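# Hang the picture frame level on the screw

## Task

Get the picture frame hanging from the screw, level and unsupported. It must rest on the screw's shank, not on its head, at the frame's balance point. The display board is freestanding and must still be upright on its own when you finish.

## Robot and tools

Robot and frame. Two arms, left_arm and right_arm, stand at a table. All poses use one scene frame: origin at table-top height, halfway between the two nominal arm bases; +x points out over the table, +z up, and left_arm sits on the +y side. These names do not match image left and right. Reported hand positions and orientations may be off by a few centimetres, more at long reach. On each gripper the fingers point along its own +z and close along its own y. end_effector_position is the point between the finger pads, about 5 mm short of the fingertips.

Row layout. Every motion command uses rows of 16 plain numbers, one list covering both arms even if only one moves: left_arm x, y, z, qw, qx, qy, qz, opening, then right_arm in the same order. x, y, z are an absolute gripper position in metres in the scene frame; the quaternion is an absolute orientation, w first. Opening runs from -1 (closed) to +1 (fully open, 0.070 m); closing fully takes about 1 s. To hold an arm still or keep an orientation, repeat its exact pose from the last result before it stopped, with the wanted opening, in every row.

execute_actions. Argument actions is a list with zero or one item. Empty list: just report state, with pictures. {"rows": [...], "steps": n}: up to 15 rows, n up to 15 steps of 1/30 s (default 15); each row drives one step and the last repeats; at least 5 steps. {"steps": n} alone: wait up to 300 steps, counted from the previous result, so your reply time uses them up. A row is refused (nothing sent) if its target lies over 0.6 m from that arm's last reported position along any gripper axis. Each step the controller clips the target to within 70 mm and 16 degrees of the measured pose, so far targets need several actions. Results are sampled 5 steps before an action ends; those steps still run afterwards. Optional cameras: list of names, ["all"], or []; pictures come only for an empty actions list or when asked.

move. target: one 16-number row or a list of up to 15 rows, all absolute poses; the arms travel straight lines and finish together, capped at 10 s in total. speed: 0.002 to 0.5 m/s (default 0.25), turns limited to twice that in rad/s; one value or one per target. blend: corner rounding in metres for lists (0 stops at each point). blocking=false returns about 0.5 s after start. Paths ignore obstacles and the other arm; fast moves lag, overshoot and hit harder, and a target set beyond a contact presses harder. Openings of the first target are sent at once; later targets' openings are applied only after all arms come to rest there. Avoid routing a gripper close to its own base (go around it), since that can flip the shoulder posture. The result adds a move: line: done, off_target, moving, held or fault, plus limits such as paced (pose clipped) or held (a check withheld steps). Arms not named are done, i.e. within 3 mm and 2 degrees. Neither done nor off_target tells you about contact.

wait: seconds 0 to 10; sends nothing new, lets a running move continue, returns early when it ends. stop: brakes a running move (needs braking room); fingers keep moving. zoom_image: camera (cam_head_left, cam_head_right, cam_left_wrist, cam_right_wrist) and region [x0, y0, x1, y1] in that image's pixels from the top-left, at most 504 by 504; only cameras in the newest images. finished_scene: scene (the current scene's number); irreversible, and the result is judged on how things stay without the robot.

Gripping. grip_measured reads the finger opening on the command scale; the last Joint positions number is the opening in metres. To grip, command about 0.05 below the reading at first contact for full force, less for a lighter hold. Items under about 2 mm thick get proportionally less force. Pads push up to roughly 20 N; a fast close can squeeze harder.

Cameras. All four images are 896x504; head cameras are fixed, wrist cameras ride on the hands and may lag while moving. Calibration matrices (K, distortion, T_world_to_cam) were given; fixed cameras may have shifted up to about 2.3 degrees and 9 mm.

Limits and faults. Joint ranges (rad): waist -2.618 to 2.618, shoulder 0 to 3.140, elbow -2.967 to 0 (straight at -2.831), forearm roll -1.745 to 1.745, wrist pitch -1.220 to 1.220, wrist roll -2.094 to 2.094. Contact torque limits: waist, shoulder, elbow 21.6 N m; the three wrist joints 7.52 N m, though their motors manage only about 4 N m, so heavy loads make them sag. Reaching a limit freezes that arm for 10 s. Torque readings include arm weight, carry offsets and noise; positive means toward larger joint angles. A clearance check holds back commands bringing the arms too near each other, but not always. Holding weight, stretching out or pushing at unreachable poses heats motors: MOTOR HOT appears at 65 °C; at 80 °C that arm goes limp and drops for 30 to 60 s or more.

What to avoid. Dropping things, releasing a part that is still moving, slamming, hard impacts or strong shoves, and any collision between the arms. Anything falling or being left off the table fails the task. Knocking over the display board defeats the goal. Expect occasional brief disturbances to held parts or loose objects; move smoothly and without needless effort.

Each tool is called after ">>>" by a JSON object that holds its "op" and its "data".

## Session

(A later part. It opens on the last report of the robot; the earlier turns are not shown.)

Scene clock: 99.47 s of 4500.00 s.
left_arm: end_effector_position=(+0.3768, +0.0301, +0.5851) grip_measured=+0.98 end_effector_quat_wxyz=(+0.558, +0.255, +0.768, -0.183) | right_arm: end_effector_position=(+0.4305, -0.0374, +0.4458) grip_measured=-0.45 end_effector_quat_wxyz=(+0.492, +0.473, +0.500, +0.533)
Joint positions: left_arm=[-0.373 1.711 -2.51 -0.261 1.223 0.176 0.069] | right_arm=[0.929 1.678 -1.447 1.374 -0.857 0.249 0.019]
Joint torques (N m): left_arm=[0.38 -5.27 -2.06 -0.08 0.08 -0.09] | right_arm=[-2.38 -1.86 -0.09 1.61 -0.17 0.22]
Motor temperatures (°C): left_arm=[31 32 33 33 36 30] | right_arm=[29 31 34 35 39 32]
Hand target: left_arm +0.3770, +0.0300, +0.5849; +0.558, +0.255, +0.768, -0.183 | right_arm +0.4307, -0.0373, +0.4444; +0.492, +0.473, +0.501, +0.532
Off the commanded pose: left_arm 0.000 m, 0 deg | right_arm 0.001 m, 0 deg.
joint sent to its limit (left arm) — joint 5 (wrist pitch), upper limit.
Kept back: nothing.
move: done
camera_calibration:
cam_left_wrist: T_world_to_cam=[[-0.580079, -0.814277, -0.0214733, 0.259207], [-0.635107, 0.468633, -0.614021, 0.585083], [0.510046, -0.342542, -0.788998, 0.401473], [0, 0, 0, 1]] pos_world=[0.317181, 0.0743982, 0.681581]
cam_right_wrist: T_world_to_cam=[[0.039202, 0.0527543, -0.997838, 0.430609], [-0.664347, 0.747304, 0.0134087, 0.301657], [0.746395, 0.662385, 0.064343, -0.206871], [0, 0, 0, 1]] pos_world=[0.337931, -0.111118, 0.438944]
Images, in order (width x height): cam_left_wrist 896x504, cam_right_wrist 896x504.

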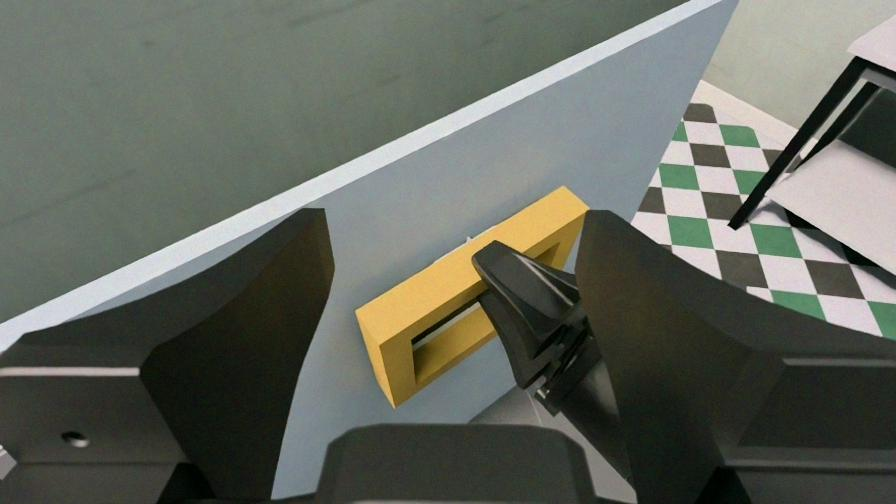

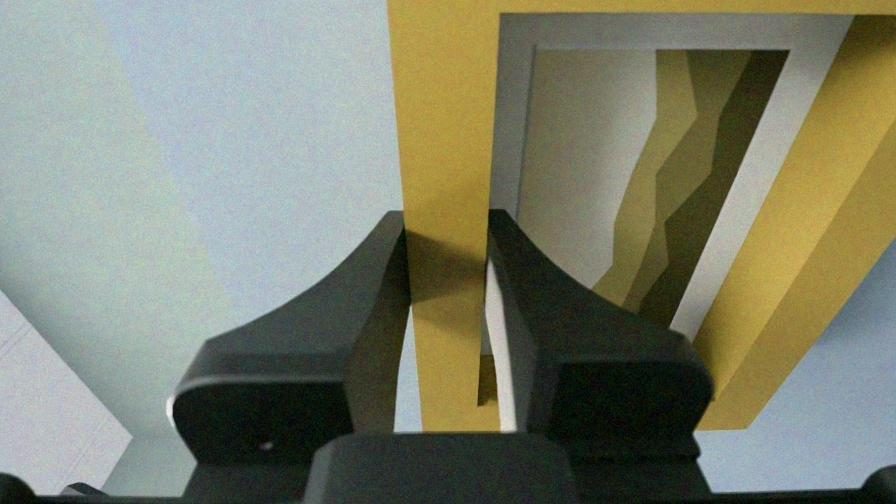

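>>> {"op": "move", "data": {"target": [0.377, 0.03, 0.585, 0.558, 0.255, 0.769, -0.183, 1.0, 0.4306, -0.0373, 0.4456, 0.49188, 0.47309, 0.50123, 0.53194, -0.47], "speed": 0.02, "cameras": []}}

>>> {"op": "execute_actions", "data": {"actions": [{"rows": [[0.377, 0.03, 0.585, 0.558, 0.255, 0.769, -0.183, 1.0, 0.4306, -0.0373, 0.4456, 0.49188, 0.47309, 0.50123, 0.53194, -0.46], [0.377, 0.03, 0.585, 0.558, 0.255, 0.769, -0.183, 1.0, 0.4306, -0.0373, 0.4456, 0.49188, 0.47309, 0.50123, 0.53194, -0.455], [0.377, 0.03, 0.585, 0.558, 0.255, 0.769, -0.183, 1.0, 0.4306, -0.0373, 0.4456, 0.49188, 0.47309, 0.50123, 0.53194, -0.45], [0.377, 0.03, 0.585, 0.558, 0.255, 0.769, -0.183, 1.0, 0.4306, -0.0373, 0.4456, 0.49188, 0.47309, 0.50123, 0.53194, -0.445], [0.377, 0.03, 0.585, 0.558, 0.255, 0.769, -0.183, 1.0, 0.4306, -0.0373, 0.4456, 0.49188, 0.47309, 0.50123, 0.53194, -0.44], [0.377, 0.03, 0.585, 0.558, 0.255, 0.769, -0.183, 1.0, 0.4306, -0.0373, 0.4456, 0.49188, 0.47309, 0.50123, 0.53194, -0.435], [0.377, 0.03, 0.585, 0.558, 0.255, 0.769, -0.183, 1.0, 0.4306, -0.0373, 0.4456, 0.49188, 0.47309, 0.50123, 0.53194, -0.43]], "steps": 15}], "cameras": []}}

>>> {"op": "execute_actions", "data": {"actions": [], "cameras": ["cam_left_wrist", "cam_right_wrist"]}}

Scene clock: 101.00 s of 4500.00 s.
left_arm: end_effector_position=(+0.3768, +0.0301, +0.5851) grip_measured=+0.98 end_effector_quat_wxyz=(+0.558, +0.255, +0.768, -0.183) | right_arm: end_effector_position=(+0.4305, -0.0376, +0.4452) grip_measured=-0.45 end_effector_quat_wxyz=(+0.492, +0.474, +0.501, +0.532)
Joint positions: left_arm=[-0.373 1.711 -2.51 -0.261 1.223 0.176 0.069] | right_arm=[0.929 1.678 -1.448 1.38 -0.857 0.243 0.019]
Joint torques (N m): left_arm=[0.3 -5.26 -2.06 -0.07 0.1 -0.12] | right_arm=[-1.69 -0.57 -0.24 2.46 -0.41 -0.13]
Motor temperatures (°C): left_arm=[31 32 33 33 36 30] | right_arm=[29 31 34 36 39 32]
Hand target: left_arm +0.3770, +0.0300, +0.5849; +0.558, +0.255, +0.768, -0.183 | right_arm +0.4306, -0.0373, +0.4456; +0.492, +0.473, +0.501, +0.532
Off the commanded pose: left_arm 0.000 m, 0 deg | right_arm 0.000 m, 0 deg.
joint sent to its limit (left arm) — joint 5 (wrist pitch), upper limit.
Kept back: nothing.
move: done
No camera images: "cameras" was empty.

Scene clock: 101.33 s of 4500.00 s.
left_arm: end_effector_position=(+0.3768, +0.0301, +0.5851) grip_measured=+0.98 end_effector_quat_wxyz=(+0.558, +0.255, +0.768, -0.183) | right_arm: end_effector_position=(+0.4306, -0.0377, +0.4451) grip_measured=-0.42 end_effector_quat_wxyz=(+0.491, +0.474, +0.501, +0.532)
Joint positions: left_arm=[-0.373 1.711 -2.51 -0.261 1.223 0.176 0.069] | right_arm=[0.929 1.678 -1.448 1.381 -0.857 0.243 0.02]
Joint torques (N m): left_arm=[0.33 -5.26 -2.18 -0.05 0.03 -0.11] | right_arm=[-2.16 -0.8 -0.73 1.61 -0.45 -0.14]
Motor temperatures (°C): left_arm=[31 32 33 33 36 30] | right_arm=[29 31 34 36 39 32]
joint sent to its limit (left arm) — joint 5 (wrist pitch), upper limit.
Steps of this call (1-10: this action's first 10). Readings (end_effector_position of left_arm | right_arm):
1: (+0.3768, +0.0301, +0.5851) | (+0.4305, -0.0376, +0.4452)
2: (+0.3768, +0.0301, +0.5851) | (+0.4305, -0.0376, +0.4452)
4: (+0.3768, +0.0301, +0.5851) | (+0.4306, -0.0377, +0.4451)
8: (+0.3768, +0.0301, +0.5851) | (+0.4306, -0.0377, +0.4451)
10: the state above
No camera images: "cameras" was empty.

Scene clock: 101.50 s of 4500.00 s.
left_arm: end_effector_position=(+0.3768, +0.0301, +0.5851) grip_measured=+0.98 end_effector_quat_wxyz=(+0.558, +0.255, +0.768, -0.183) | right_arm: end_effector_position=(+0.4306, -0.0377, +0.4451) grip_measured=-0.42 end_effector_quat_wxyz=(+0.491, +0.474, +0.501, +0.532)
Joint positions: left_arm=[-0.373 1.711 -2.51 -0.261 1.223 0.176 0.069] | right_arm=[0.929 1.678 -1.448 1.381 -0.857 0.243 0.02]
Joint torques (N m): left_arm=[0.37 -5.17 -2.1 -0.06 0.05 -0.12] | right_arm=[-2.27 -0.91 -0.95 1.43 -0.46 -0.14]
Motor temperatures (°C): left_arm=[31 32 33 33 36 30] | right_arm=[29 31 34 36 39 32]
Hand target: left_arm +0.3770, +0.0300, +0.5849; +0.558, +0.255, +0.768, -0.183 | right_arm +0.4306, -0.0373, +0.4456; +0.492, +0.473, +0.501, +0.532
Off the commanded pose: left_arm 0.000 m, 0 deg | right_arm 0.001 m, 0 deg.
joint sent to its limit (left arm) — joint 5 (wrist pitch), upper limit.
Steps of this call (1-5: your previous action's last 5). Readings (end_effector_position of left_arm | right_arm):
1: (+0.3768, +0.0301, +0.5851) | (+0.4306, -0.0377, +0.4451)
2: (+0.3768, +0.0301, +0.5851) | (+0.4306, -0.0377, +0.4451)
4: (+0.3768, +0.0301, +0.5851) | (+0.4306, -0.0377, +0.4451)
5: the state above
camera_calibration:
cam_left_wrist: T_world_to_cam=[[-0.580079, -0.814277, -0.0214733, 0.259207], [-0.635107, 0.468633, -0.614021, 0.585083], [0.510046, -0.342542, -0.788998, 0.401473], [0, 0, 0, 1]] pos_world=[0.317181, 0.0743982, 0.681581]
cam_right_wrist: T_world_to_cam=[[0.0347378, 0.0524898, -0.998017, 0.431862], [-0.663321, 0.748158, 0.0162606, 0.300242], [0.747528, 0.661441, 0.060807, -0.205652], [0, 0, 0, 1]] pos_world=[0.337885, -0.11127, 0.438629]
Images, in order (width x height): cam_left_wrist 896x504, cam_right_wrist 896x504.

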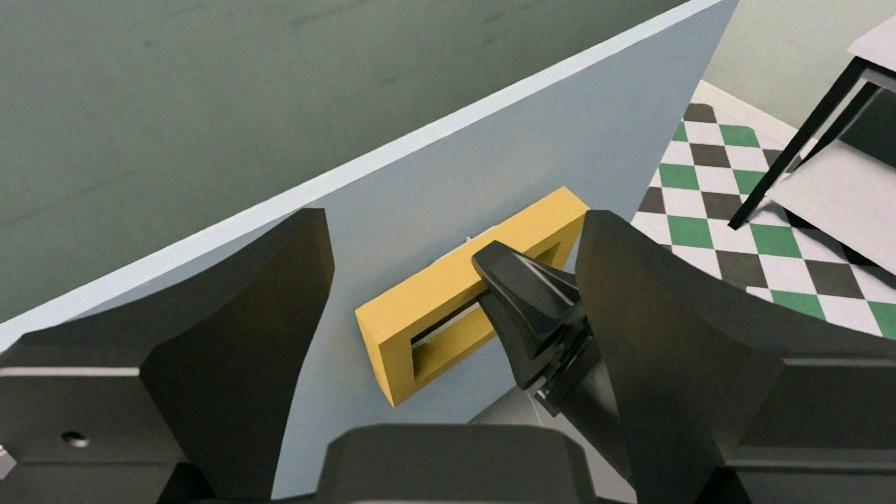

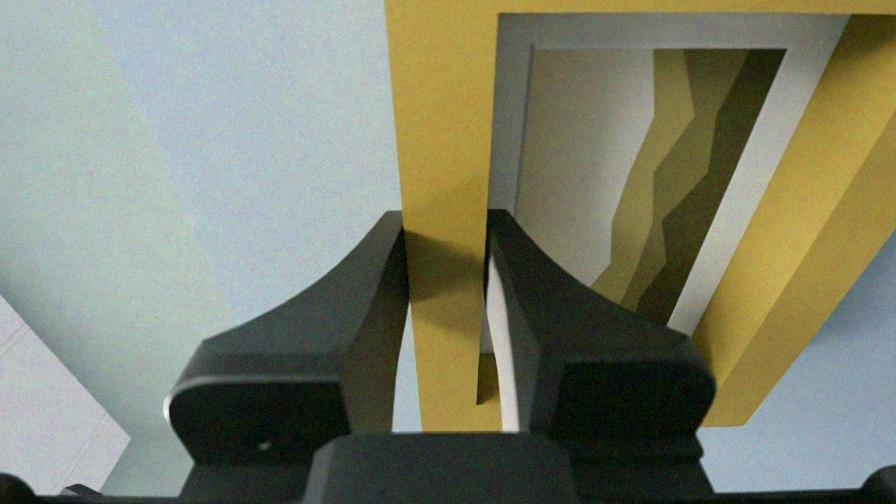

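>>> {"op": "execute_actions", "data": {"actions": [{"rows": [[0.377, 0.03, 0.585, 0.558, 0.255, 0.769, -0.183, 1.0, 0.4306, -0.0373, 0.4459, 0.49188, 0.47309, 0.50123, 0.53194, -0.42], [0.377, 0.03, 0.585, 0.558, 0.255, 0.769, -0.183, 1.0, 0.4306, -0.0373, 0.4459, 0.49188, 0.47309, 0.50123, 0.53194, -0.41], [0.377, 0.03, 0.585, 0.558, 0.255, 0.769, -0.183, 1.0, 0.4306, -0.0373, 0.4460, 0.49188, 0.47309, 0.50123, 0.53194, -0.40], [0.377, 0.03, 0.585, 0.558, 0.255, 0.769, -0.183, 1.0, 0.4306, -0.0373, 0.4461, 0.49188, 0.47309, 0.50123, 0.53194, -0.39], [0.377, 0.03, 0.585, 0.558, 0.255, 0.769, -0.183, 1.0, 0.4306, -0.0373, 0.4462, 0.49188, 0.47309, 0.50123, 0.53194, -0.38], [0.377, 0.03, 0.585, 0.558, 0.255, 0.769, -0.183, 1.0, 0.4306, -0.0373, 0.4463, 0.49188, 0.47309, 0.50123, 0.53194, -0.37], [0.377, 0.03, 0.585, 0.558, 0.255, 0.769, -0.183, 1.0, 0.4306, -0.0373, 0.4463, 0.49188, 0.47309, 0.50123, 0.53194, -0.36], [0.377, 0.03, 0.585, 0.558, 0.255, 0.769, -0.183, 1.0, 0.4306, -0.0373, 0.4463, 0.49188, 0.47309, 0.50123, 0.53194, -0.35], [0.377, 0.03, 0.585, 0.558, 0.255, 0.769, -0.183, 1.0, 0.4306, -0.0373, 0.4463, 0.49188, 0.47309, 0.50123, 0.53194, -0.34], [0.377, 0.03, 0.585, 0.558, 0.255, 0.769, -0.183, 1.0, 0.4306, -0.0373, 0.4463, 0.49188, 0.47309, 0.50123, 0.53194, -0.33], [0.377, 0.03, 0.585, 0.558, 0.255, 0.769, -0.183, 1.0, 0.4306, -0.0373, 0.4463, 0.49188, 0.47309, 0.50123, 0.53194, -0.32], [0.377, 0.03, 0.585, 0.558, 0.255, 0.769, -0.183, 1.0, 0.4306, -0.0373, 0.4463, 0.49188, 0.47309, 0.50123, 0.53194, -0.31], [0.377, 0.03, 0.585, 0.558, 0.255, 0.769, -0.183, 1.0, 0.4306, -0.0373, 0.4463, 0.49188, 0.47309, 0.50123, 0.53194, -0.30]], "steps": 15}], "cameras": []}}

>>> {"op": "wait", "data": {"seconds": 0.7, "cameras": ["cam_left_wrist", "cam_right_wrist"]}}

>>> {"op": "zoom_image", "data": {"camera": "cam_left_wrist", "region": [420, 200, 520, 280]}}

Scene clock: 102.73 s of 4500.00 s.
left_arm: end_effector_position=(+0.3768, +0.0301, +0.5851) grip_measured=+0.98 end_effector_quat_wxyz=(+0.558, +0.255, +0.768, -0.183) | right_arm: end_effector_position=(+0.4312, -0.0378, +0.4440) grip_measured=-0.33 end_effector_quat_wxyz=(+0.492, +0.475, +0.502, +0.530)
Joint positions: left_arm=[-0.373 1.711 -2.51 -0.261 1.223 0.176 0.069] | right_arm=[0.928 1.68 -1.449 1.385 -0.857 0.239 0.024]
Joint torques (N m): left_arm=[0.26 -5.13 -1.89 -0.08 0.07 -0.09] | right_arm=[-1.22 -4.5 -3.65 -0.32 -0.07 -0.18]
Motor temperatures (°C): left_arm=[31 32 33 33 36 30] | right_arm=[29 31 34 36 38 32]
joint sent to its limit (left arm) — joint 5 (wrist pitch), upper limit.
Steps of this call (1-27: nothing new was sent; 28-37: this action's first 10). Readings (end_effector_position of left_arm | right_arm):
28: (+0.3768, +0.0301, +0.5851) | (+0.4307, -0.0374, +0.4451)
29: (+0.3768, +0.0301, +0.5851) | (+0.4307, -0.0375, +0.4450)
31: (+0.3768, +0.0301, +0.5851) | (+0.4307, -0.0375, +0.4448)
35: (+0.3768, +0.0301, +0.5851) | (+0.4309, -0.0374, +0.4440)
37: the state above
No camera images: "cameras" was empty.

Scene clock: 103.60 s of 4500.00 s.
left_arm: end_effector_position=(+0.3768, +0.0301, +0.5851) grip_measured=+0.98 end_effector_quat_wxyz=(+0.558, +0.255, +0.768, -0.183) | right_arm: end_effector_position=(+0.4307, -0.0373, +0.4460) grip_measured=-0.30 end_effector_quat_wxyz=(+0.492, +0.473, +0.501, +0.532)
Joint positions: left_arm=[-0.373 1.711 -2.51 -0.261 1.223 0.176 0.069] | right_arm=[0.929 1.679 -1.452 1.382 -0.856 0.239 0.025]
Joint torques (N m): left_arm=[0.27 -5.2 -2.01 -0.05 0.06 -0.1] | right_arm=[0.73 -7.66 -4.72 -1.08 -0.25 -0.15]
Motor temperatures (°C): left_arm=[31 32 33 33 36 30] | right_arm=[29 31 34 36 38 32]
Hand target: left_arm +0.3770, +0.0300, +0.5849; +0.558, +0.255, +0.768, -0.183 | right_arm +0.4306, -0.0373, +0.4463; +0.492, +0.473, +0.501, +0.532
Off the commanded pose: left_arm 0.000 m, 0 deg | right_arm 0.000 m, 0 deg.
joint sent to its limit (left arm) — joint 5 (wrist pitch), upper limit.
Steps of this call (1-5: your previous action's last 5; 6-26: nothing new was sent). Readings (end_effector_position of left_arm | right_arm):
1: (+0.3768, +0.0301, +0.5851) | (+0.4312, -0.0378, +0.4440)
2: (+0.3768, +0.0301, +0.5851) | (+0.4313, -0.0376, +0.4436)
4: (+0.3768, +0.0301, +0.5851) | (+0.4313, -0.0376, +0.4435)
8: (+0.3768, +0.0301, +0.5851) | (+0.4313, -0.0376, +0.4436)
26: the state above
camera_calibration:
cam_left_wrist: T_world_to_cam=[[-0.580079, -0.814277, -0.0214733, 0.259207], [-0.635107, 0.468633, -0.614021, 0.585083], [0.510046, -0.342542, -0.788998, 0.401473], [0, 0, 0, 1]] pos_world=[0.317181, 0.0743982, 0.681581]
cam_right_wrist: T_world_to_cam=[[0.0359117, 0.0512636, -0.998039, 0.432189], [-0.663775, 0.747791, 0.0145256, 0.301023], [0.747069, 0.661952, 0.0608819, -0.205907], [0, 0, 0, 1]] pos_world=[0.338118, -0.110957, 0.439505]
Images, in order (width x height): cam_left_wrist 896x504, cam_right_wrist 896x504.

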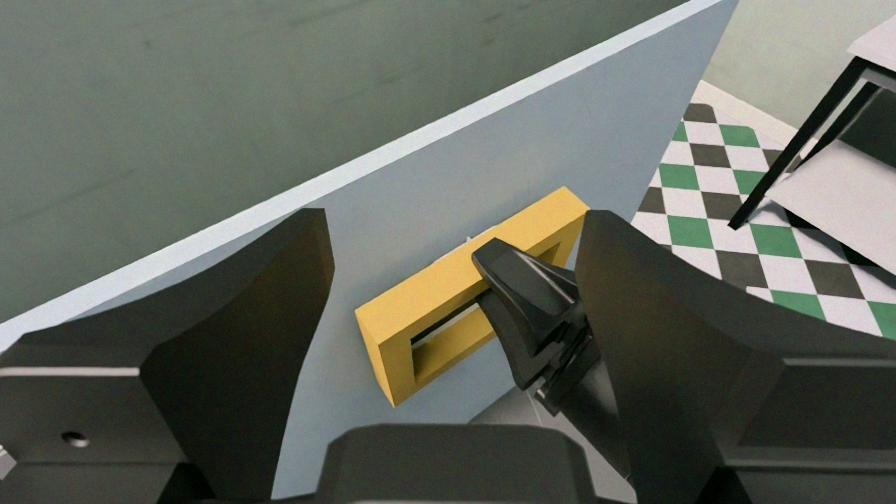

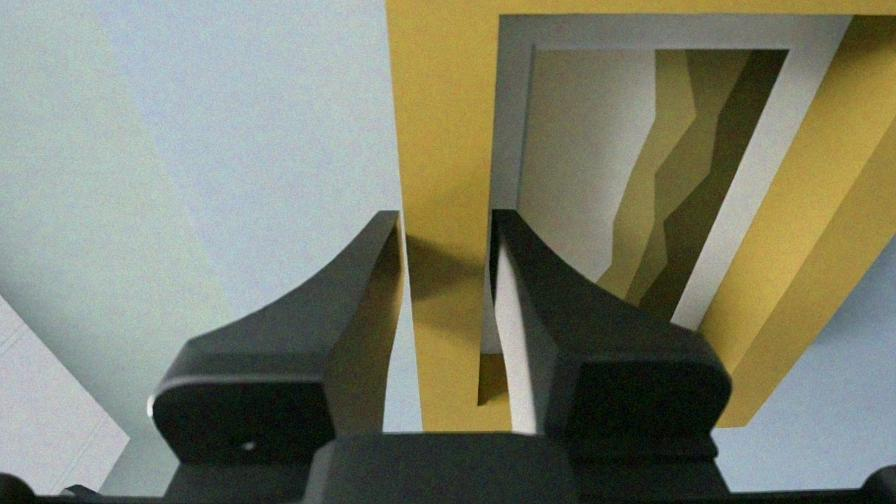

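Scaled by 5.040 from the camera's 896x504 image, which has a finer 1280x720 frame.

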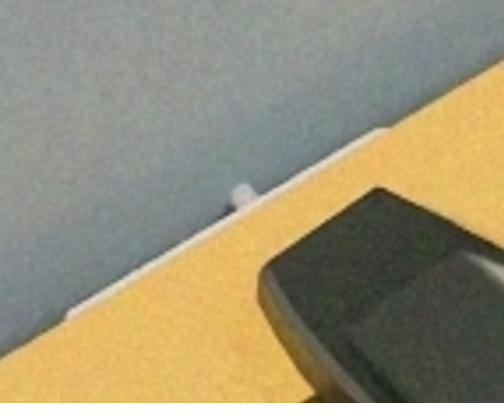

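>>> {"op": "move", "data": {"target": [[0.377, 0.03, 0.585, 0.558, 0.255, 0.769, -0.183, 1.0, 0.4306, -0.0373, 0.4463, 0.49188, 0.47309, 0.50123, 0.53194, 0.3], [0.377, 0.03, 0.585, 0.558, 0.255, 0.769, -0.183, 1.0, 0.4006, -0.0393, 0.4448, 0.49188, 0.47309, 0.50123, 0.53194, 0.3]], "speed": 0.05, "cameras": ["all"]}}

>>> {"op": "zoom_image", "data": {"camera": "cam_left_wrist", "region": [420, 200, 520, 280]}}

>>> {"op": "zoom_image", "data": {"camera": "cam_head_left", "region": [400, 0, 600, 110]}}

>>> {"op": "zoom_image", "data": {"camera": "cam_head_right", "region": [370, 0, 570, 110]}}

Scene clock: 105.50 s of 4500.00 s.
left_arm: end_effector_position=(+0.3768, +0.0301, +0.5851) grip_measured=+0.98 end_effector_quat_wxyz=(+0.558, +0.255, +0.768, -0.183) | right_arm: end_effector_position=(+0.4002, -0.0393, +0.4449) grip_measured=+0.30 end_effector_quat_wxyz=(+0.492, +0.473, +0.501, +0.532)
Joint positions: left_arm=[-0.373 1.711 -2.51 -0.261 1.223 0.176 0.069] | right_arm=[1.004 1.61 -1.361 1.386 -0.933 0.249 0.046]
Joint torques (N m): left_arm=[0.3 -5.28 -2.11 -0.02 0.1 -0.11] | right_arm=[-0.51 -5.84 -4.24 -0.97 -0.1 0.16]
Motor temperatures (°C): left_arm=[31 32 33 33 36 30] | right_arm=[29 31 34 36 38 32]
Hand target: left_arm +0.3770, +0.0300, +0.5849; +0.558, +0.255, +0.768, -0.183 | right_arm +0.4006, -0.0393, +0.4448; +0.492, +0.473, +0.501, +0.532
Off the commanded pose: left_arm 0.000 m, 0 deg | right_arm 0.000 m, 0 deg.
joint sent to its limit (left arm) — joint 5 (wrist pitch), upper limit.
Kept back: nothing.
move: done
camera_calibration:
cam_left_wrist: T_world_to_cam=[[-0.580079, -0.814277, -0.0214733, 0.259207], [-0.635107, 0.468633, -0.614021, 0.585083], [0.510046, -0.342542, -0.788998, 0.401473], [0, 0, 0, 1]] pos_world=[0.317181, 0.0743982, 0.681581]
cam_right_wrist: T_world_to_cam=[[0.0369461, 0.0508364, -0.998023, 0.431892], [-0.664125, 0.7475, 0.01349, 0.282846], [0.746708, 0.662314, 0.0613789, -0.181785], [0, 0, 0, 1]] pos_world=[0.307629, -0.112985, 0.438381]

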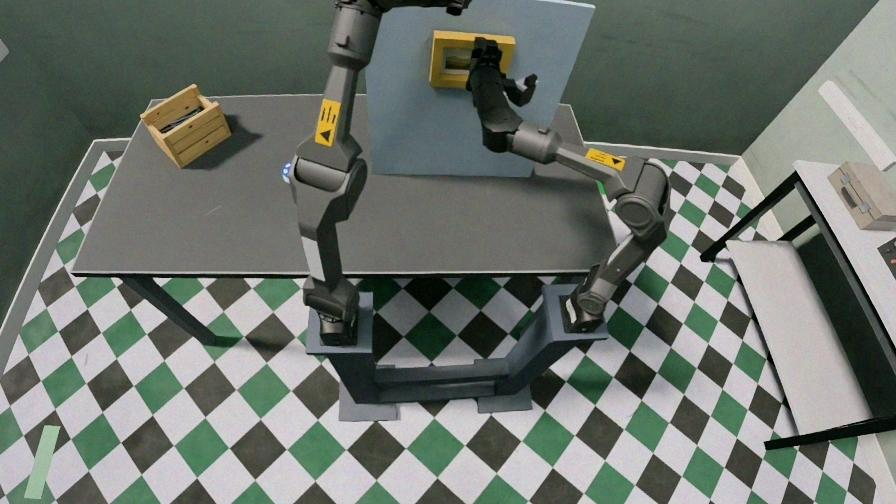

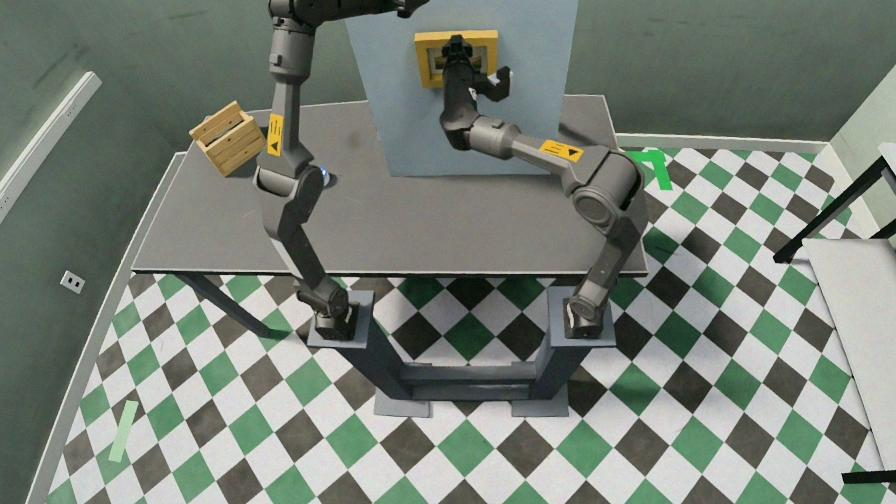

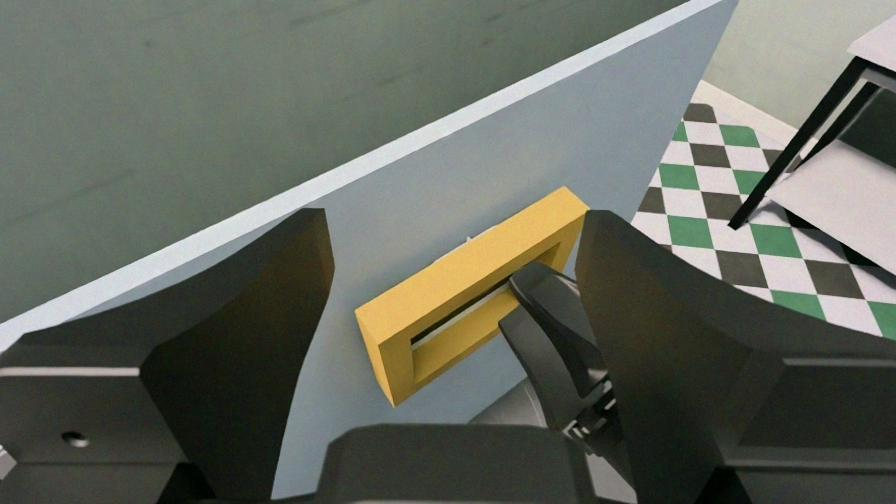

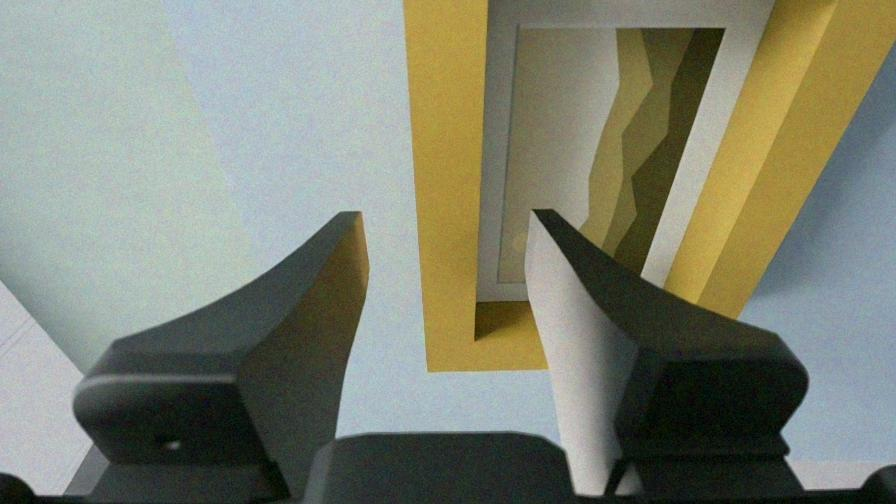

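Scaled by 5.040 from the camera's 896x504 image, which has a finer 1280x720 frame.

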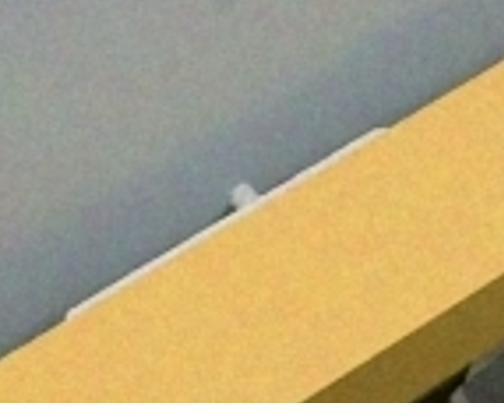

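Scaled by 2.520 from the camera's 896x504 image, which has a finer 1280x720 frame.

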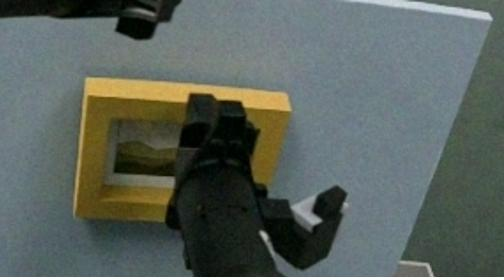

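Scaled by 2.520 from the camera's 896x504 image, which has a finer 1280x720 frame.

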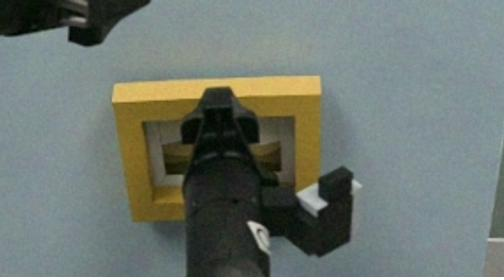

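>>> {"op": "zoom_image", "data": {"camera": "cam_left_wrist", "region": [450, 220, 500, 255]}}

Scaled by 10.080 from the camera's 896x504 image, which has a finer 1280x720 frame.

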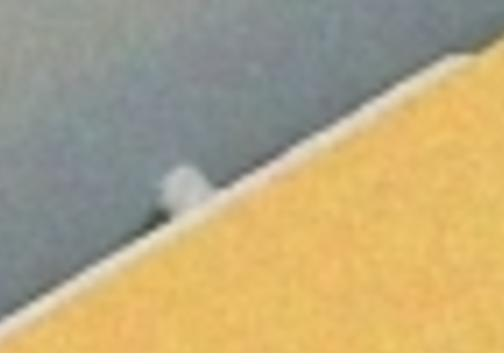

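>>> {"op": "move", "data": {"target": [0.377, 0.03, 0.585, 0.558, 0.255, 0.769, -0.183, 1.0, 0.30, -0.08, 0.42, 0.49188, 0.47309, 0.50123, 0.53194, 0.3], "speed": 0.12, "cameras": ["cam_left_wrist"]}}

>>> {"op": "move", "data": {"target": [0.405, 0.02, 0.615, 0.558, 0.255, 0.769, -0.183, 1.0, 0.30, -0.08, 0.42, 0.49188, 0.47309, 0.50123, 0.53194, 0.3], "speed": 0.08, "cameras": ["all"]}}

Scene clock: 108.63 s of 4500.00 s.
left_arm: end_effector_position=(+0.3768, +0.0301, +0.5851) grip_measured=+0.98 end_effector_quat_wxyz=(+0.558, +0.255, +0.768, -0.183) | right_arm: end_effector_position=(+0.2998, -0.0803, +0.4198) grip_measured=+0.30 end_effector_quat_wxyz=(+0.492, +0.473, +0.501, +0.532)
Joint positions: left_arm=[-0.373 1.711 -2.51 -0.261 1.223 0.176 0.069] | right_arm=[1.285 1.336 -0.976 1.414 -1.223 0.319 0.046]
Joint torques (N m): left_arm=[0.36 -5.34 -2.05 -0.04 0.04 -0.12] | right_arm=[-0.44 -2.73 -4.5 -1.25 -0.14 0.15]
Motor temperatures (°C): left_arm=[31 32 33 33 36 30] | right_arm=[29 31 34 36 38 32]
Hand target: left_arm +0.3770, +0.0300, +0.5849; +0.558, +0.255, +0.768, -0.183 | right_arm +0.3000, -0.0800, +0.4200; +0.492, +0.473, +0.501, +0.532
Off the commanded pose: left_arm 0.000 m, 0 deg | right_arm 0.000 m, 0 deg.
joint sent to its limit (left arm) — joint 5 (wrist pitch), upper limit.
Kept back: nothing.
move: done
camera_calibration:
cam_left_wrist: T_world_to_cam=[[-0.580079, -0.814277, -0.0214733, 0.259207], [-0.635107, 0.468633, -0.614021, 0.585083], [0.510046, -0.342542, -0.788998, 0.401473], [0, 0, 0, 1]] pos_world=[0.317181, 0.0743982, 0.681581]
Images, in order (width x height): cam_left_wrist 896x504.

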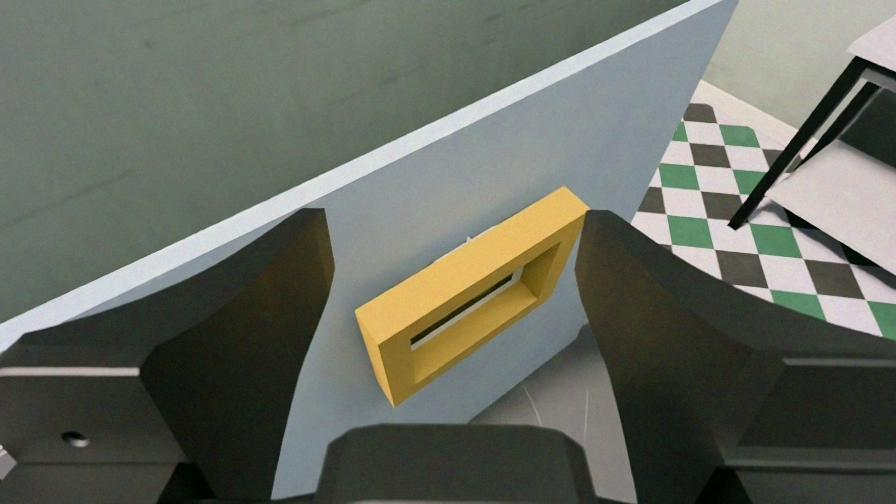

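Scene clock: 109.47 s of 4500.00 s.
left_arm: end_effector_position=(+0.4051, +0.0200, +0.6137) grip_measured=+0.98 end_effector_quat_wxyz=(+0.615, +0.236, +0.727, -0.194) | right_arm: end_effector_position=(+0.2998, -0.0799, +0.4198) grip_measured=+0.30 end_effector_quat_wxyz=(+0.492, +0.473, +0.502, +0.532)
Joint positions: left_arm=[-0.375 1.885 -2.797 -0.255 1.186 0.147 0.069] | right_arm=[1.285 1.337 -0.977 1.414 -1.222 0.319 0.046]
Joint torques (N m): left_arm=[-0.73 -7.44 -1.27 0.01 -1.49 -0.15] | right_arm=[-0.48 -2.67 -4.49 -1.24 -0.15 0.1]
Motor temperatures (°C): left_arm=[31 32 33 33 36 30] | right_arm=[29 31 34 36 38 32]
Hand target: left_arm +0.4047, +0.0201, +0.6144; +0.616, +0.236, +0.726, -0.195 | right_arm +0.3000, -0.0800, +0.4200; +0.492, +0.473, +0.501, +0.532
Off the commanded pose: left_arm 0.001 m, 8 deg | right_arm 0.000 m, 0 deg.
elbow stopped short (left arm): the move would have taken joint 3 (elbow) straighter than the controller allows.
Kept back: nothing.
move: off_target (left_arm)
camera_calibration:
cam_left_wrist: T_world_to_cam=[[-0.564502, -0.825123, -0.0225532, 0.262611], [-0.56153, 0.403906, -0.722179, 0.663165], [0.604997, -0.395008, -0.691338, 0.308768], [0, 0, 0, 1]] pos_world=[0.333828, 0.0707961, 0.69831]
cam_right_wrist: T_world_to_cam=[[0.035971, 0.0506579, -0.998068, 0.412895], [-0.664353, 0.747288, 0.0139856, 0.246754], [0.746553, 0.662566, 0.0605354, -0.0779534], [0, 0, 0, 1]] pos_world=[0.207276, -0.153664, 0.413365]

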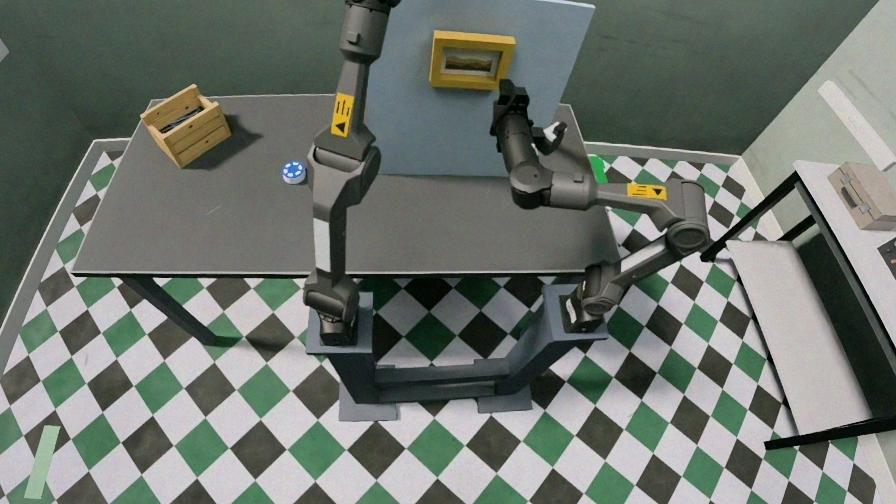

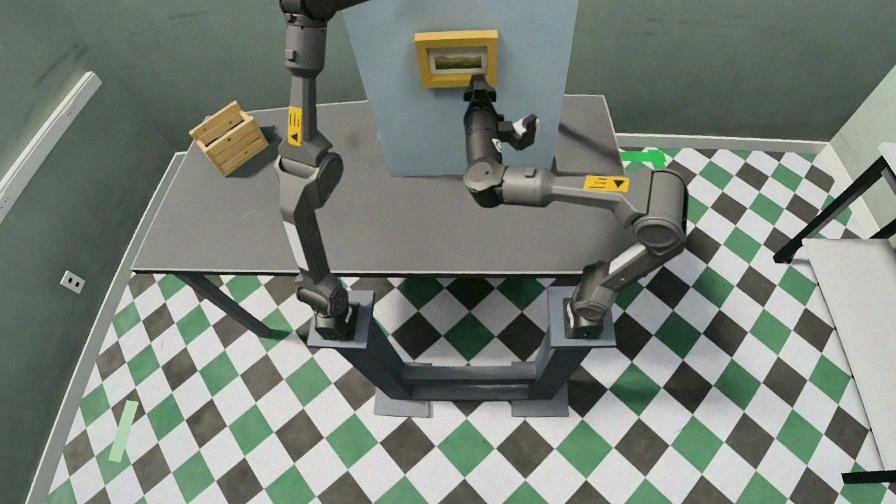

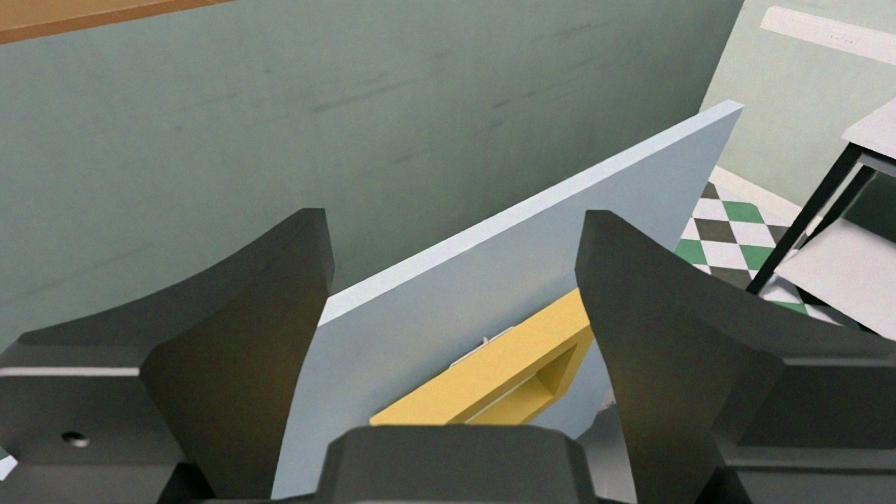

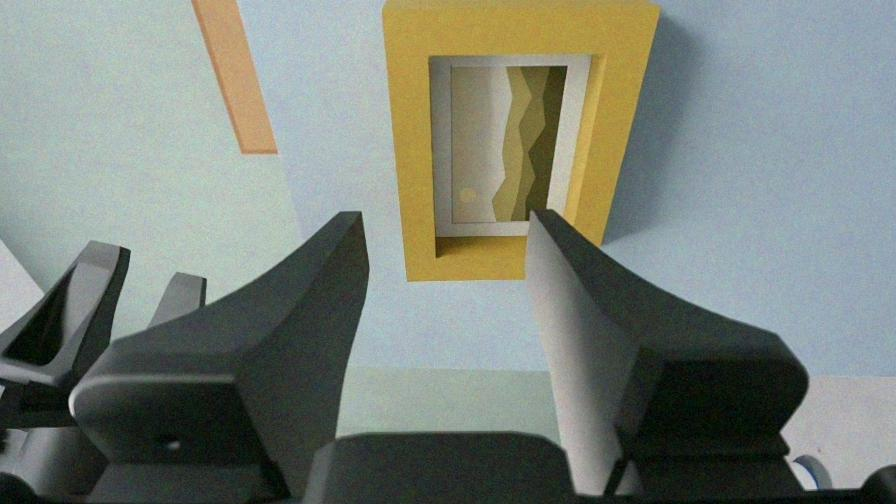

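>>> {"op": "zoom_image", "data": {"camera": "cam_left_wrist", "region": [440, 310, 540, 390]}}

>>> {"op": "zoom_image", "data": {"camera": "cam_head_left", "region": [410, 10, 550, 110]}}

>>> {"op": "zoom_image", "data": {"camera": "cam_head_right", "region": [390, 10, 530, 110]}}

Scaled by 5.040 from the camera's 896x504 image, which has a finer 1280x720 frame.

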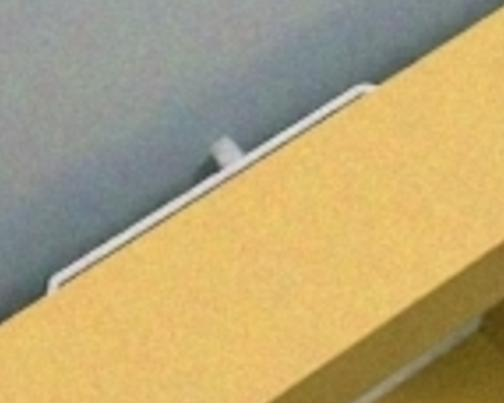

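Scaled by 3.600 from the camera's 896x504 image, which has a finer 1280x720 frame.

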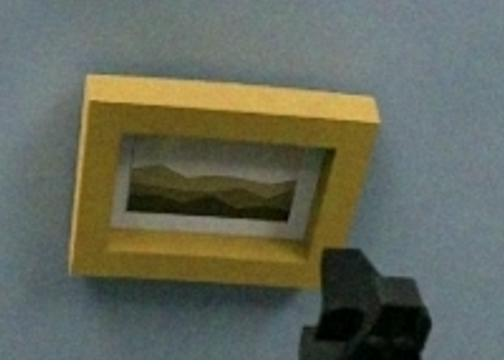

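Scaled by 3.600 from the camera's 896x504 image, which has a finer 1280x720 frame.

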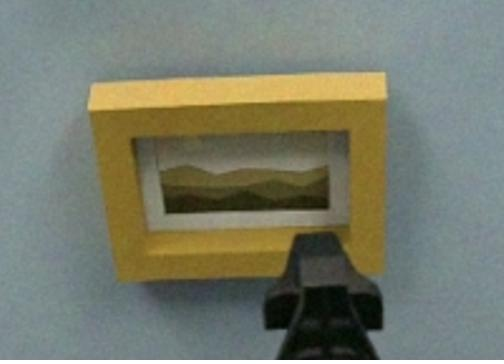

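>>> {"op": "move", "data": {"target": [[0.36, 0.10, 0.56, 0.558, 0.255, 0.769, -0.183, 1.0, 0.30, -0.08, 0.42, 0.49188, 0.47309, 0.50123, 0.53194, 0.3], [0.39, 0.25, 0.48, 0.228, -0.228, 0.6694, -0.6694, 1.0, 0.30, -0.08, 0.42, 0.49188, 0.47309, 0.50123, 0.53194, 0.3], [0.455, 0.25, 0.46, 0.228, -0.228, 0.6694, -0.6694, 1.0, 0.30, -0.08, 0.42, 0.49188, 0.47309, 0.50123, 0.53194, 0.3]], "speed": 0.22, "blend": 0.02, "cameras": ["all"]}}

Scene clock: 117.07 s of 4500.00 s.
left_arm: end_effector_position=(+0.4558, +0.2498, +0.4594) grip_measured=+0.98 end_effector_quat_wxyz=(+0.292, -0.295, +0.645, -0.641) | right_arm: end_effector_position=(+0.2998, -0.0799, +0.4198) grip_measured=+0.30 end_effector_quat_wxyz=(+0.492, +0.473, +0.502, +0.532)
Joint positions: left_arm=[0.514 1.7 -1.582 -1.575 1.223 0.03 0.069] | right_arm=[1.285 1.337 -0.977 1.414 -1.222 0.319 0.046]
Joint torques (N m): left_arm=[0.39 -7.98 -2.5 -0.85 0.2 -0.04] | right_arm=[-0.43 -2.72 -4.43 -1.2 -0.17 -0.21]
Motor temperatures (°C): left_arm=[31 32 32 33 36 30] | right_arm=[29 31 34 36 38 32]
Hand target: left_arm +0.4552, +0.2497, +0.4600; +0.293, -0.294, +0.645, -0.641 | right_arm +0.3000, -0.0800, +0.4200; +0.492, +0.473, +0.501, +0.532
Off the commanded pose: left_arm 0.001 m, 11 deg | right_arm 0.000 m, 0 deg.
joint sent to its limit (left arm) — joint 5 (wrist pitch), upper limit.
Kept back: nothing.
move: off_target (left_arm); limits=paced
camera_calibration:
cam_left_wrist: T_world_to_cam=[[0.0157596, -0.0277891, 0.99949, -0.455823], [-0.965827, -0.259062, 0.008026, 0.501893], [0.258707, -0.965461, -0.0309222, 0.259184], [0, 0, 0, 1]] pos_world=[0.424873, 0.367586, 0.459577]
cam_right_wrist: T_world_to_cam=[[0.035971, 0.0506579, -0.998068, 0.412895], [-0.664353, 0.747288, 0.0139856, 0.246754], [0.746553, 0.662566, 0.0605354, -0.0779534], [0, 0, 0, 1]] pos_world=[0.207276, -0.153664, 0.413365]

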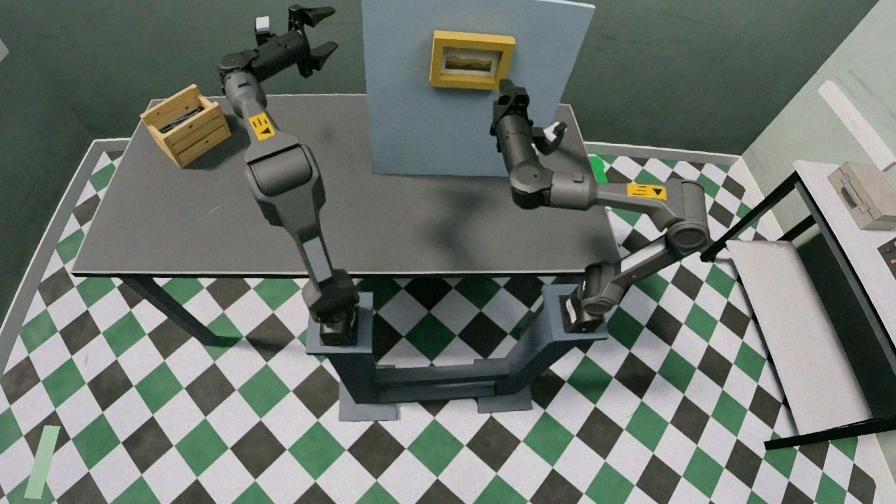

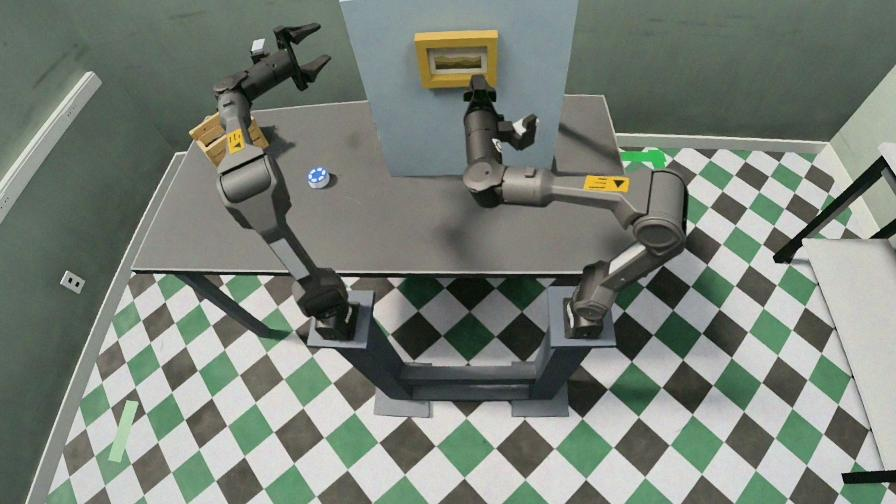

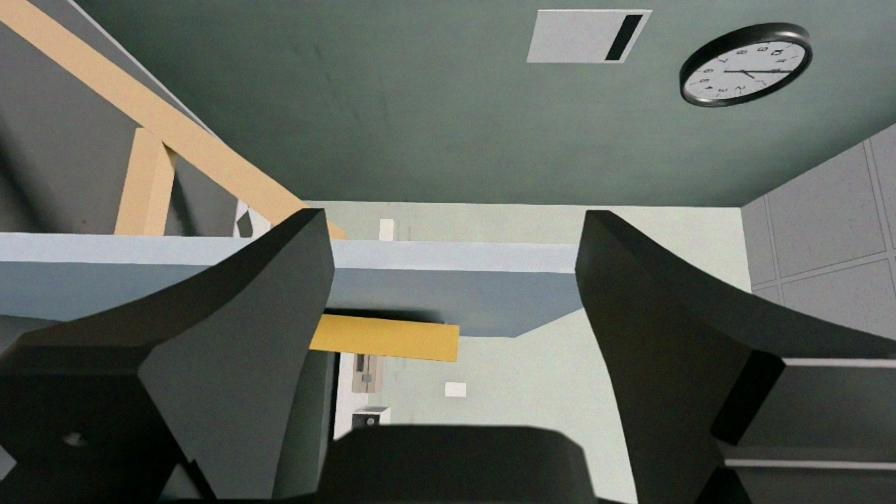

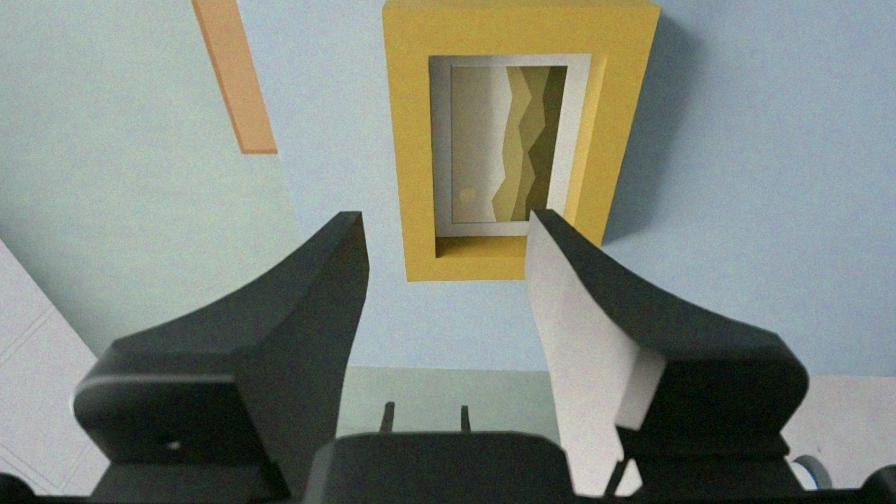

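>>> {"op": "zoom_image", "data": {"camera": "cam_left_wrist", "region": [380, 280, 480, 360]}}

Scaled by 5.040 from the camera's 896x504 image, which has a finer 1280x720 frame.

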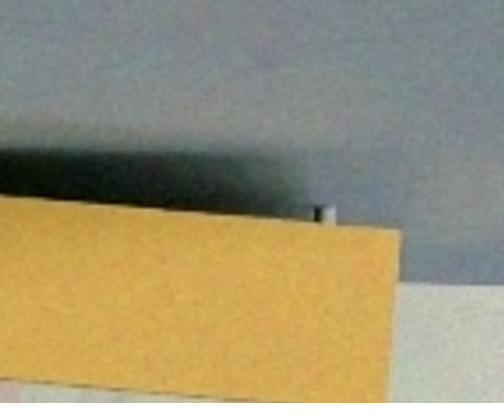

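>>> {"op": "move", "data": {"target": [0.482, 0.25, 0.46, 0.292, -0.295, 0.645, -0.641, 1.0, 0.30, -0.08, 0.42, 0.49188, 0.47309, 0.50123, 0.53194, 0.3], "speed": 0.1, "cameras": ["cam_left_wrist"]}}

>>> {"op": "zoom_image", "data": {"camera": "cam_left_wrist", "region": [380, 270, 480, 350]}}

Scene clock: 118.40 s of 4500.00 s.
left_arm: end_effector_position=(+0.4823, +0.2502, +0.4598) grip_measured=+0.98 end_effector_quat_wxyz=(+0.292, -0.295, +0.645, -0.641) | right_arm: end_effector_position=(+0.2998, -0.0799, +0.4198) grip_measured=+0.30 end_effector_quat_wxyz=(+0.492, +0.473, +0.502, +0.532)
Joint positions: left_arm=[0.478 1.789 -1.704 -1.562 1.186 -0.007 0.069] | right_arm=[1.285 1.337 -0.977 1.414 -1.222 0.319 0.046]
Joint torques (N m): left_arm=[-0.29 -7.58 -2.5 -0.8 0.04 -0.01] | right_arm=[-0.45 -2.78 -4.42 -1.19 -0.17 -0.2]
Motor temperatures (°C): left_arm=[31 32 32 33 36 30] | right_arm=[29 31 34 36 38 32]
Hand target: left_arm +0.4820, +0.2500, +0.4600; +0.292, -0.295, +0.645, -0.641 | right_arm +0.3000, -0.0800, +0.4200; +0.492, +0.473, +0.501, +0.532
Off the commanded pose: left_arm 0.000 m, 0 deg | right_arm 0.000 m, 0 deg.
Kept back: nothing.
move: done
camera_calibration:
cam_left_wrist: T_world_to_cam=[[0.0168051, -0.0269787, 0.999495, -0.457406], [-0.965748, -0.259316, 0.00923817, 0.52705], [0.258936, -0.965416, -0.0304125, 0.252361], [0, 0, 0, 1]] pos_world=[0.451339, 0.367965, 0.459981]
Images, in order (width x height): cam_left_wrist 896x504.

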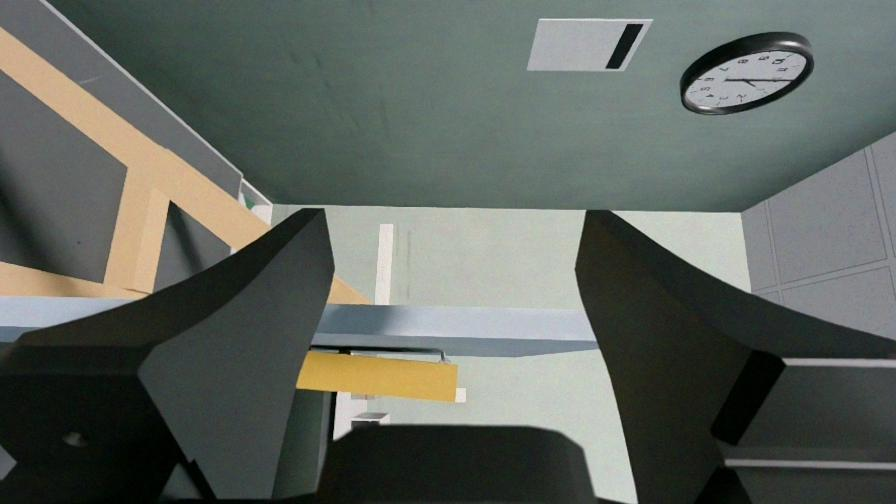

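Scaled by 5.040 from the camera's 896x504 image, which has a finer 1280x720 frame.

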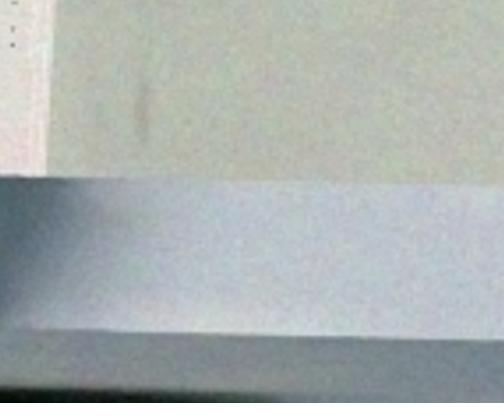

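>>> {"op": "zoom_image", "data": {"camera": "cam_left_wrist", "region": [390, 330, 470, 394]}}

Scaled by 6.300 from the camera's 896x504 image, which has a finer 1280x720 frame.

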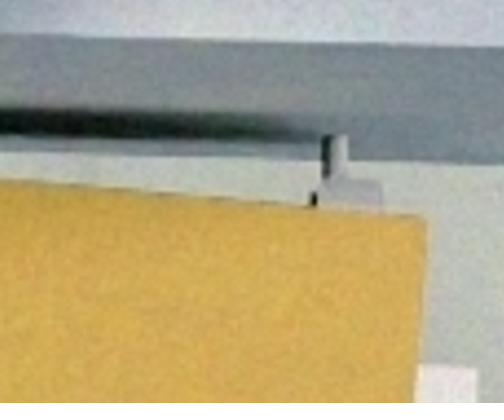

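>>> {"op": "zoom_image", "data": {"camera": "cam_left_wrist", "region": [432, 345, 462, 369]}}

Scaled by 16.800 from the camera's 896x504 image, which has a finer 1280x720 frame.

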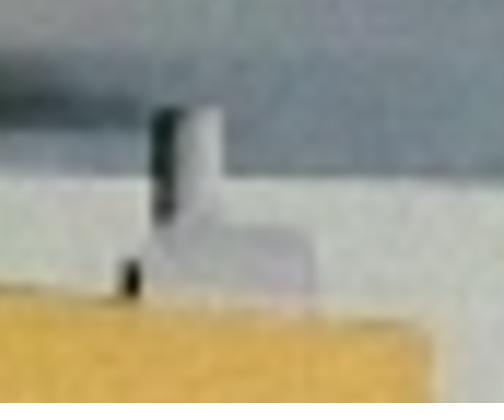

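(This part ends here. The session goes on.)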